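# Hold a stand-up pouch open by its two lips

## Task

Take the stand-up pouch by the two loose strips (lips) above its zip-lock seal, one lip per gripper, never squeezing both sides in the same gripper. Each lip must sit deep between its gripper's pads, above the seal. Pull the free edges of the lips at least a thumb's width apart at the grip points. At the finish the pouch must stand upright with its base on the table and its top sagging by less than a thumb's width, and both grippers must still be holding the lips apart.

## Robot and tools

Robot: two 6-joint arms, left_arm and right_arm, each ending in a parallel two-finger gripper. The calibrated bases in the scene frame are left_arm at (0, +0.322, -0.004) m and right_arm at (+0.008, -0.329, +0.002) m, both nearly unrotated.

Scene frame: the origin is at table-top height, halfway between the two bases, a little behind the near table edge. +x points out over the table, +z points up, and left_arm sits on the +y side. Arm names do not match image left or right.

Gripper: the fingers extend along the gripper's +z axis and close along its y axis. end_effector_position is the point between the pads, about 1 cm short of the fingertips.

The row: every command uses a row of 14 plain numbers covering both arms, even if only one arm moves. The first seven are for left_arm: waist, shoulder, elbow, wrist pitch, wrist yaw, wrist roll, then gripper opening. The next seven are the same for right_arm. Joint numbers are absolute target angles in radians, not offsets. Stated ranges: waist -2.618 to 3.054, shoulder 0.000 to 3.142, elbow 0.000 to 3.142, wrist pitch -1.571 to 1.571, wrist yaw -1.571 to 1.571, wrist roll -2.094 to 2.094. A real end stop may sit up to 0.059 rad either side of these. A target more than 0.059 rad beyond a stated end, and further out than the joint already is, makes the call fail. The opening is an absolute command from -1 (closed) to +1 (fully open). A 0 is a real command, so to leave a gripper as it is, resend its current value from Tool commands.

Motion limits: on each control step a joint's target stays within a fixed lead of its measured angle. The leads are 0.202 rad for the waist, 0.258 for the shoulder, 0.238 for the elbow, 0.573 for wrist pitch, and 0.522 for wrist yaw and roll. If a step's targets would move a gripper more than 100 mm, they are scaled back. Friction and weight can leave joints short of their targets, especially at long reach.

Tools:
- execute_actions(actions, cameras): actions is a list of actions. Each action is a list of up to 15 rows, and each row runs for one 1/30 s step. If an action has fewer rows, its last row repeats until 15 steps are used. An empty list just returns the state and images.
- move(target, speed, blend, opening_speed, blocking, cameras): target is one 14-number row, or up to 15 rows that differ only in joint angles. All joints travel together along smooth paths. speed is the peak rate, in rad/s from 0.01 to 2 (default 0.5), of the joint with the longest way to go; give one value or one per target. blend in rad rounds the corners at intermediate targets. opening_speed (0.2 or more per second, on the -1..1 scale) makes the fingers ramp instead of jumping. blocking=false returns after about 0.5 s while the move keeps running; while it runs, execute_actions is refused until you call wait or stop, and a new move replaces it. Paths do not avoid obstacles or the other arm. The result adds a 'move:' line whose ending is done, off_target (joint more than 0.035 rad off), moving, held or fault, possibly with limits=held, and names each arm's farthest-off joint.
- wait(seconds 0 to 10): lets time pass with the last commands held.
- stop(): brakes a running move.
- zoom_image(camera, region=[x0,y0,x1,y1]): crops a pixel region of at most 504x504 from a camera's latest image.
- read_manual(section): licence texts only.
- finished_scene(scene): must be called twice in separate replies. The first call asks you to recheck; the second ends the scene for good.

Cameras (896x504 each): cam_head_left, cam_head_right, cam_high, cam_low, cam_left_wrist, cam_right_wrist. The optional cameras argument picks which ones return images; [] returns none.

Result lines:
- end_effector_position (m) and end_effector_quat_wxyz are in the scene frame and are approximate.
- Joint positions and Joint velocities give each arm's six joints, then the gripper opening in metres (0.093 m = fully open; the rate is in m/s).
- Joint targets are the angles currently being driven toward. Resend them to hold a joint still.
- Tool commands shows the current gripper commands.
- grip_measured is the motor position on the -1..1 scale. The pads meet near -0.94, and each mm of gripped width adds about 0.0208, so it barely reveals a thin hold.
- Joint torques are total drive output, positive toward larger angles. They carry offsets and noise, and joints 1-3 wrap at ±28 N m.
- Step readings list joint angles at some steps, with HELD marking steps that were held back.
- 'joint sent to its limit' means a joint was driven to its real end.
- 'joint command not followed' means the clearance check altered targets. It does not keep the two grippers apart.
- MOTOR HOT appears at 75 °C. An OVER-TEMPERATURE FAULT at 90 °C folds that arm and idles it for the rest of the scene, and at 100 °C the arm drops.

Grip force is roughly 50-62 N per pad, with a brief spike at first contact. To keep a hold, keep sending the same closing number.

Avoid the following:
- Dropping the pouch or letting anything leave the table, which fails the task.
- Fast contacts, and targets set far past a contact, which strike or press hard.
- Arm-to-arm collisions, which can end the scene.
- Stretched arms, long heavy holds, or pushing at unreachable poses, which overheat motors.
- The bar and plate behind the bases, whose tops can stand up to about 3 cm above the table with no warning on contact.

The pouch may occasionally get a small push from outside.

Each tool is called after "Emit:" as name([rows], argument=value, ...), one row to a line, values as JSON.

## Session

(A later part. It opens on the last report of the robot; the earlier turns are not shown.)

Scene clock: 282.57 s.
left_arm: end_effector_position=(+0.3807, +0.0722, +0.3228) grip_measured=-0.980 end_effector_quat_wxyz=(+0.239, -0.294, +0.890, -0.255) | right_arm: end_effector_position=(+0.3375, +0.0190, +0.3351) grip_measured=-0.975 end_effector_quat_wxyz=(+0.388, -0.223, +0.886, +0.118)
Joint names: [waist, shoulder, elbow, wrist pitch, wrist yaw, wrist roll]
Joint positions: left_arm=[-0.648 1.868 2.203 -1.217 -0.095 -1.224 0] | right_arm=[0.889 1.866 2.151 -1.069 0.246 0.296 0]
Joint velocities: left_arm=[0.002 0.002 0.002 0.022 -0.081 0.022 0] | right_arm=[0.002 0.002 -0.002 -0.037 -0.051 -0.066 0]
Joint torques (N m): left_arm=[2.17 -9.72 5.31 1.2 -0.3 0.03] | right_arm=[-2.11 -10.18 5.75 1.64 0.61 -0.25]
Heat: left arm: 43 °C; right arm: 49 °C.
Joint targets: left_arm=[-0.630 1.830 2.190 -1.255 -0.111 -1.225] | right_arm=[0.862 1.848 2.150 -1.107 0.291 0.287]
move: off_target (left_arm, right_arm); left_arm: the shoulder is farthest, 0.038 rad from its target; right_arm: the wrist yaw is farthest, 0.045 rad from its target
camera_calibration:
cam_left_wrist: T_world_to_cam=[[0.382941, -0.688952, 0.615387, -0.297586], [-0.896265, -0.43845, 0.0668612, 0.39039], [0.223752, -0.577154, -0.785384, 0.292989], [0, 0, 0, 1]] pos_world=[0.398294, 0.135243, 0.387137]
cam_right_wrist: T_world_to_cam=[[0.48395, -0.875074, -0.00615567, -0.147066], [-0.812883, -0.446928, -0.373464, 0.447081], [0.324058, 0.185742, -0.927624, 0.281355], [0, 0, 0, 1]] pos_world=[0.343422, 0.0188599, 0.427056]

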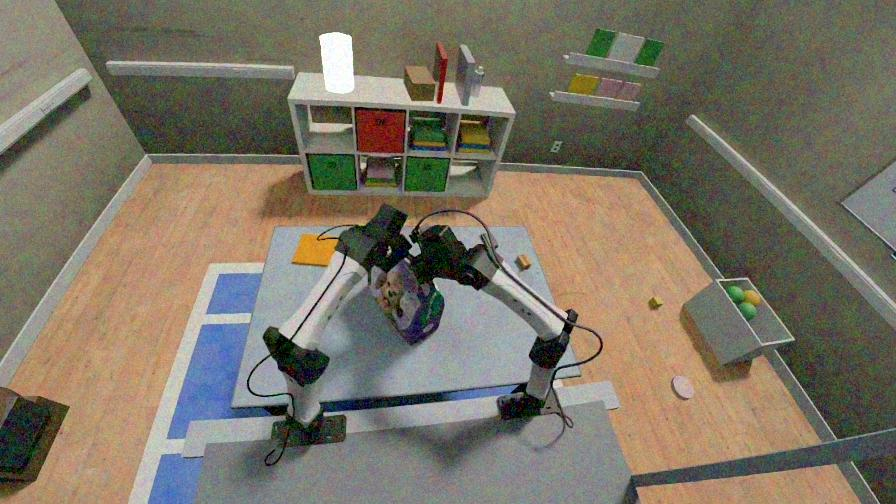

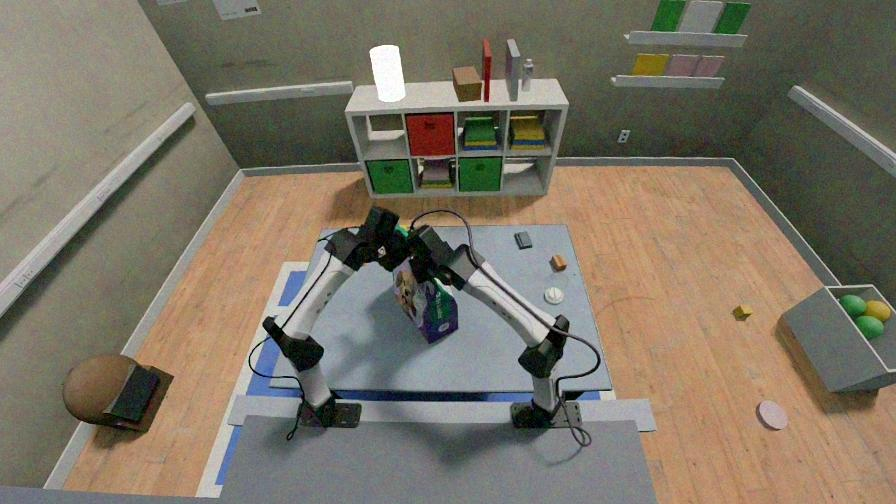

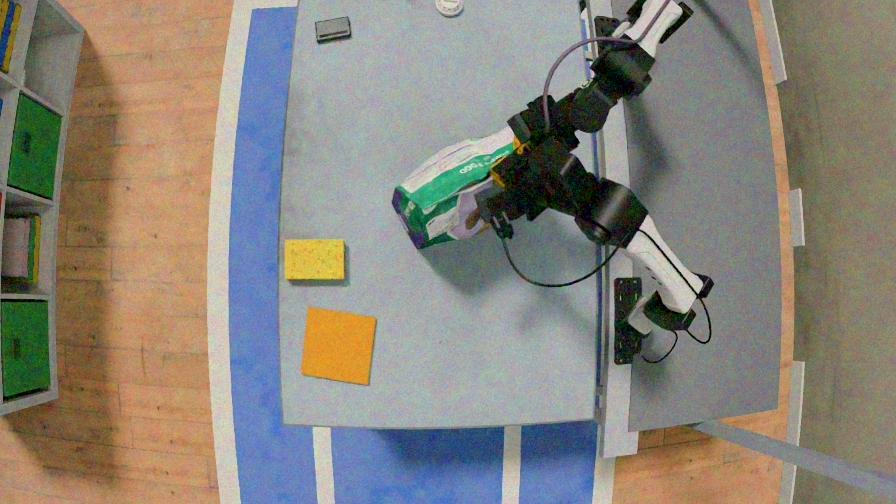

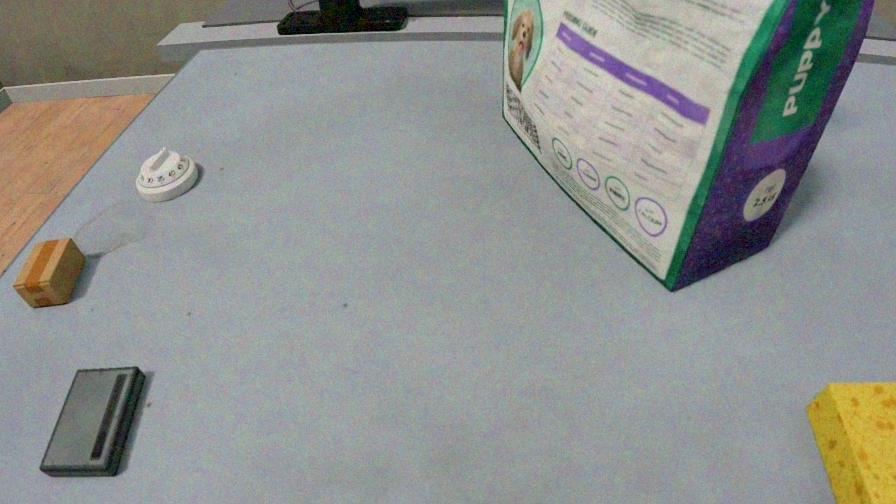

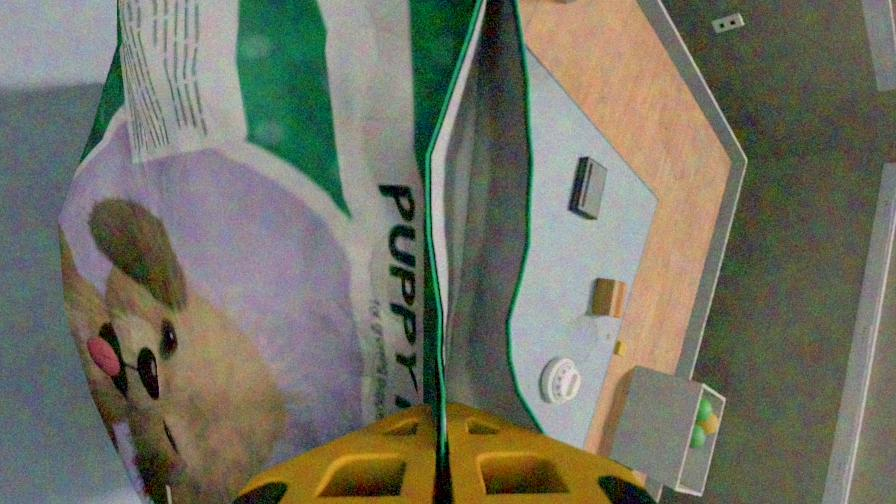

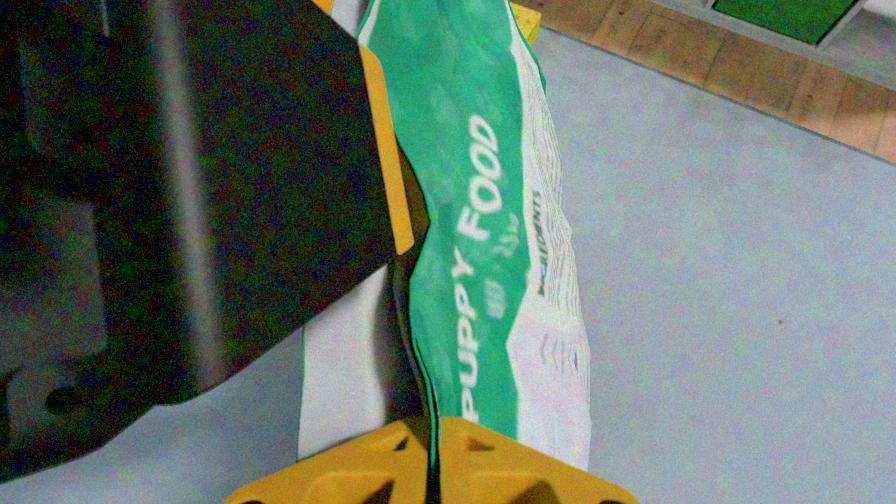

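Emit:
move(target=[-0.612, 1.786, 2.13, -1.25, -0.10, -1.225, -1, 0.832, 1.832, 2.135, -1.105, 0.291, 0.287, -1], speed=0.06)

Emit:
zoom_image(camera="cam_right_wrist", region=[250, 200, 610, 504])

Emit:
zoom_image(camera="cam_left_wrist", region=[300, 200, 660, 504])

Scene clock: 286.70 s.
left_arm: end_effector_position=(+0.3753, +0.0867, +0.3183) grip_measured=-0.980 end_effector_quat_wxyz=(+0.229, -0.304, +0.890, -0.249) | right_arm: end_effector_position=(+0.3515, -0.0030, +0.3382) grip_measured=-0.975 end_effector_quat_wxyz=(+0.393, -0.199, +0.892, +0.100)
Joint names: [waist, shoulder, elbow, wrist pitch, wrist yaw, wrist roll]
Joint positions: left_arm=[-0.622 1.824 2.14 -1.219 -0.076 -1.225 0] | right_arm=[0.844 1.854 2.151 -1.086 0.265 0.296 0]
Joint velocities: left_arm=[0.007 -0.012 -0.012 0.007 0.037 0.022 0] | right_arm=[-0.017 -0.002 -0.007 -0.007 -0.022 0.037 0]
Joint torques (N m): left_arm=[1.58 -9.33 5.5 1.24 -0.33 0.06] | right_arm=[-0.92 -10.37 4.46 1.86 0.47 -0.22]
Heat: left arm: 43 °C; right arm: 49 °C.
Joint targets: left_arm=[-0.612 1.786 2.130 -1.250 -0.100 -1.225] | right_arm=[0.832 1.832 2.135 -1.105 0.291 0.287]
move: off_target (left_arm); left_arm: the shoulder is farthest, 0.038 rad from its target
camera_calibration:
cam_left_wrist: T_world_to_cam=[[0.409026, -0.6825, 0.605717, -0.290003], [-0.887554, -0.451765, 0.0903117, 0.382556], [0.212004, -0.574546, -0.790539, 0.304843], [0, 0, 0, 1]] pos_world=[0.39353, 0.150044, 0.3821]
cam_right_wrist: T_world_to_cam=[[0.431382, -0.902141, 0.00720785, -0.159136], [-0.835543, -0.402524, -0.373955, 0.458044], [0.340261, 0.155295, -0.927419, 0.277946], [0, 0, 0, 1]] pos_world=[0.356789, -0.00235356, 0.430207]

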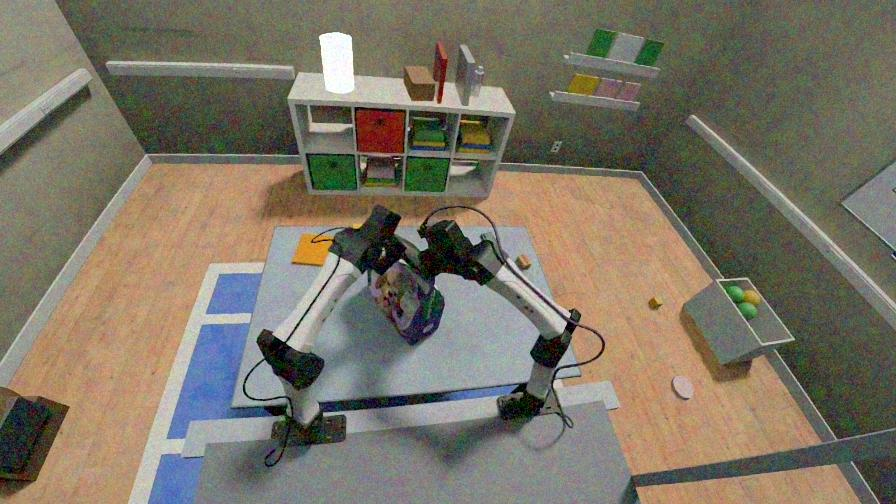

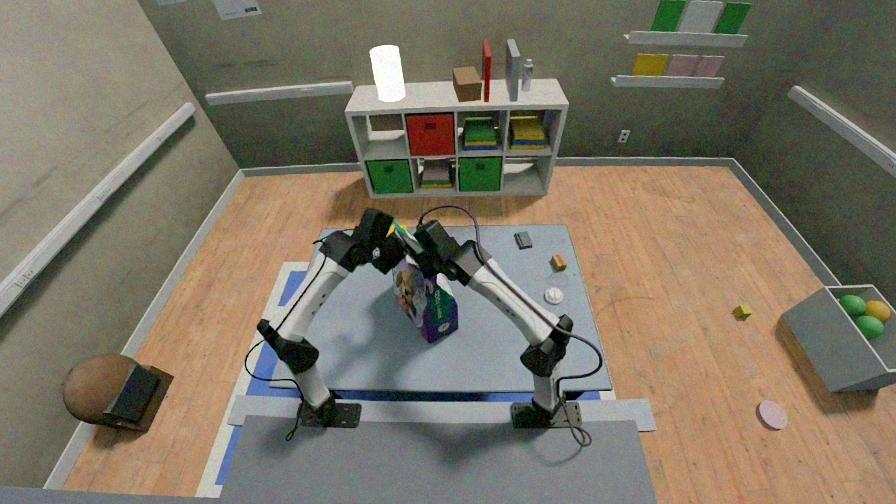

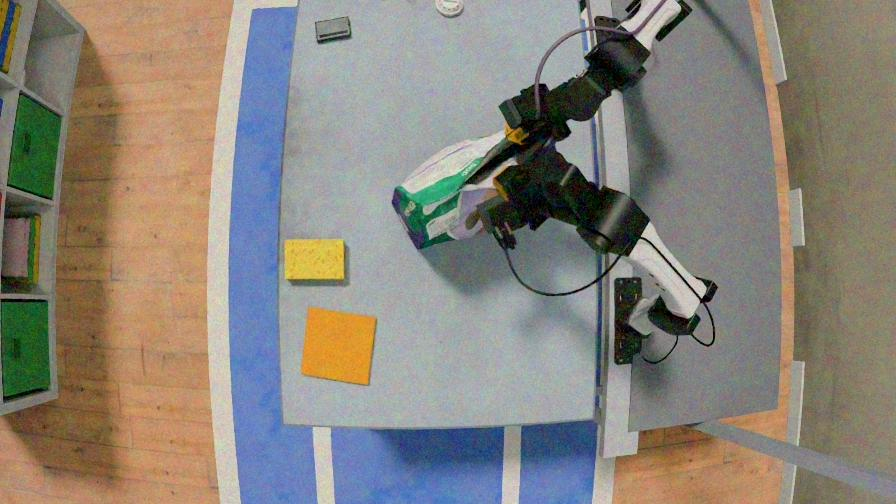

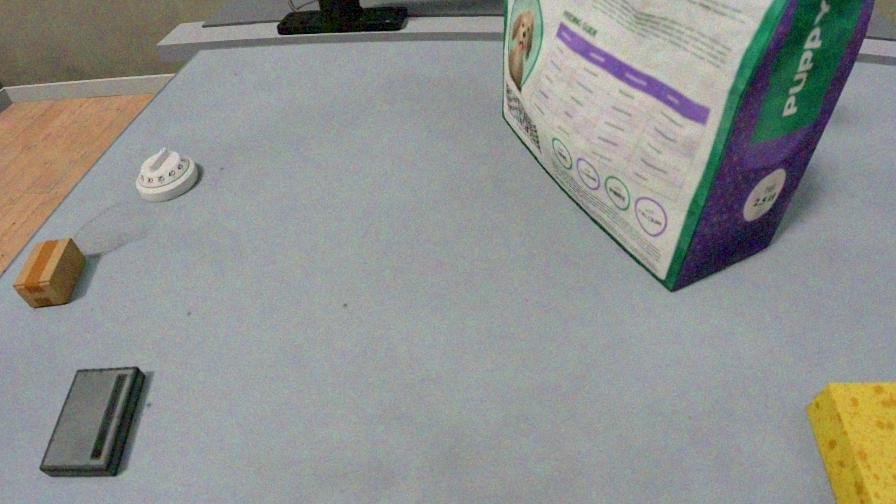

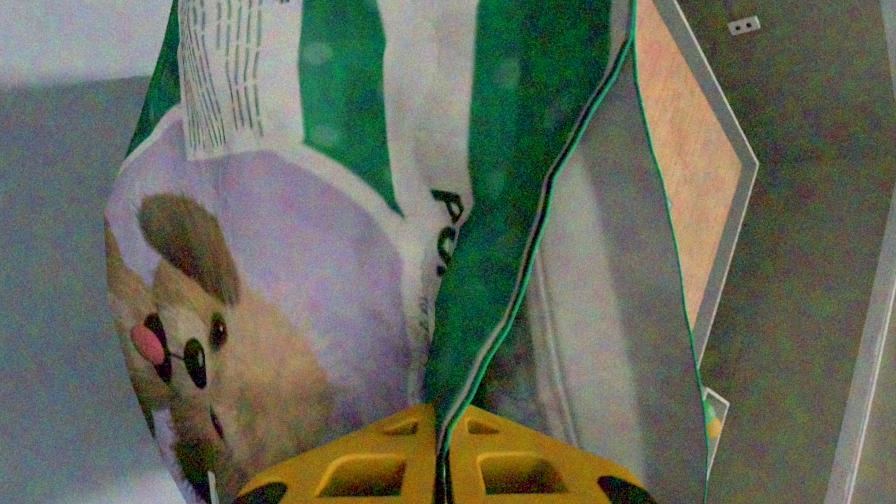

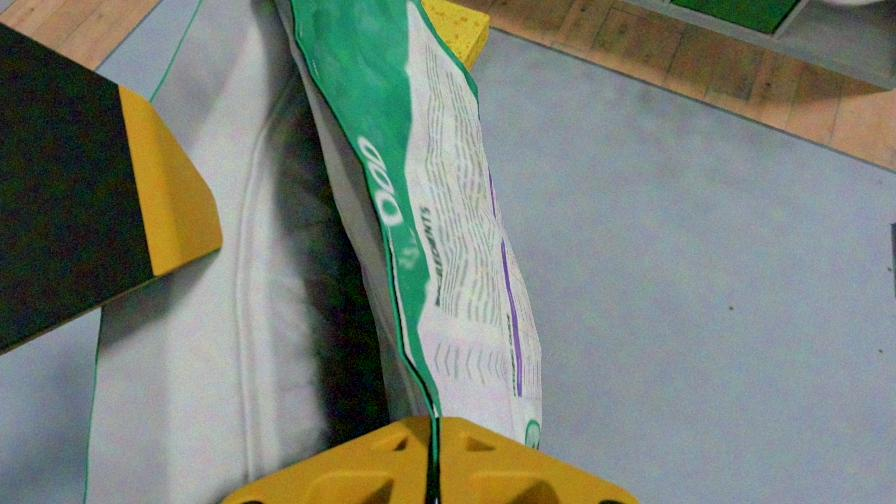

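Scaled by 1.400 from the camera's 896x504 image, which has a finer 1280x720 frame.

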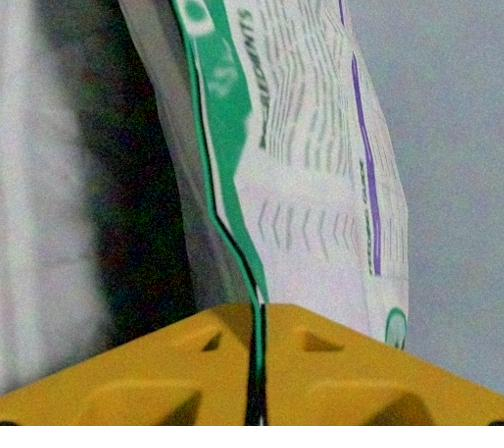

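Scaled by 1.400 from the camera's 896x504 image, which has a finer 1280x720 frame.

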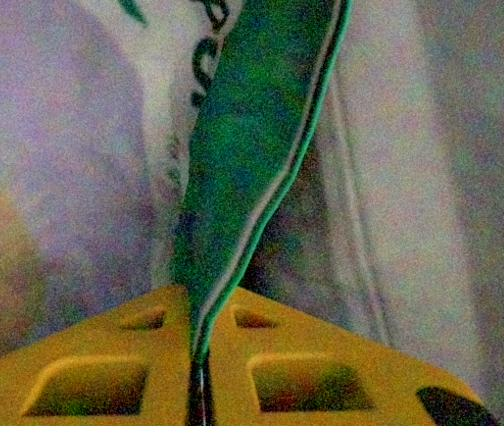

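Emit:
move(target=[-0.612, 1.802, 2.175, -1.278, -0.10, -1.225, -1, 0.832, 1.832, 2.135, -1.105, 0.291, 0.287, -1], speed=0.06, cameras=["cam_left_wrist","cam_low"])

Emit:
finished_scene(scene=1)

Scene clock: 291.17 s.
left_arm: end_effector_position=(+0.3722, +0.0911, +0.3169) grip_measured=-0.980 end_effector_quat_wxyz=(+0.226, -0.307, +0.893, -0.240) | right_arm: end_effector_position=(+0.3520, -0.0041, +0.3381) grip_measured=-0.975 end_effector_quat_wxyz=(+0.394, -0.198, +0.892, +0.097)
Joint names: [waist, shoulder, elbow, wrist pitch, wrist yaw, wrist roll]
Joint positions: left_arm=[-0.62 1.824 2.148 -1.248 -0.081 -1.225 0] | right_arm=[0.844 1.854 2.151 -1.088 0.272 0.296 0]
Joint velocities: left_arm=[-0.017 0.002 -0.007 -0.037 -0.051 0.081 0] | right_arm=[-0.017 0.007 -0.002 0.007 0.037 0.051 0]
Joint torques (N m): left_arm=[1.31 -8.03 8.68 1.24 -0.26 0.09] | right_arm=[-0.9 -10.47 4.51 1.85 0.36 -0.22]
Heat: left arm: 43 °C; right arm: 49 °C.
Joint targets: left_arm=[-0.612 1.802 2.175 -1.278 -0.100 -1.225] | right_arm=[0.832 1.832 2.135 -1.105 0.291 0.287]
move: done
camera_calibration:
cam_left_wrist: T_world_to_cam=[[0.421472, -0.688882, 0.589748, -0.283913], [-0.883782, -0.457755, 0.0969061, 0.379039], [0.203203, -0.562051, -0.801752, 0.312631], [0, 0, 0, 1]] pos_world=[0.391121, 0.153638, 0.381358]
Images, in order (width x height): cam_low 896x504, cam_left_wrist 896x504.

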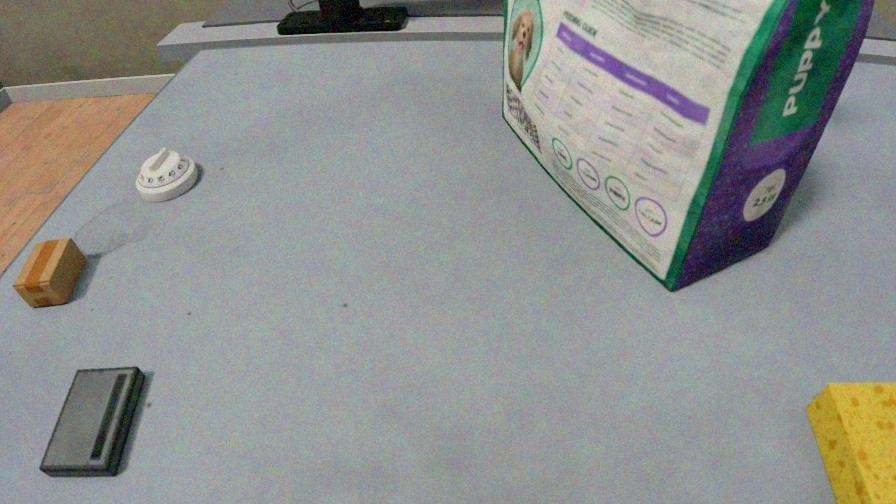

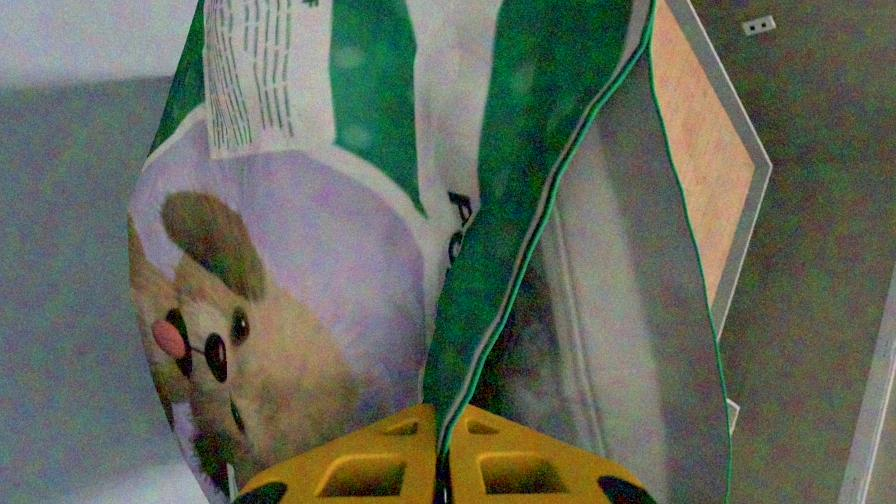

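This call ended nothing. Check each condition of the task against the scene as it is now, look again where you are not sure, and mend what is not met. Then call finished_scene again.

Emit:
finished_scene(scene=1)

The scene is finished: the task was done.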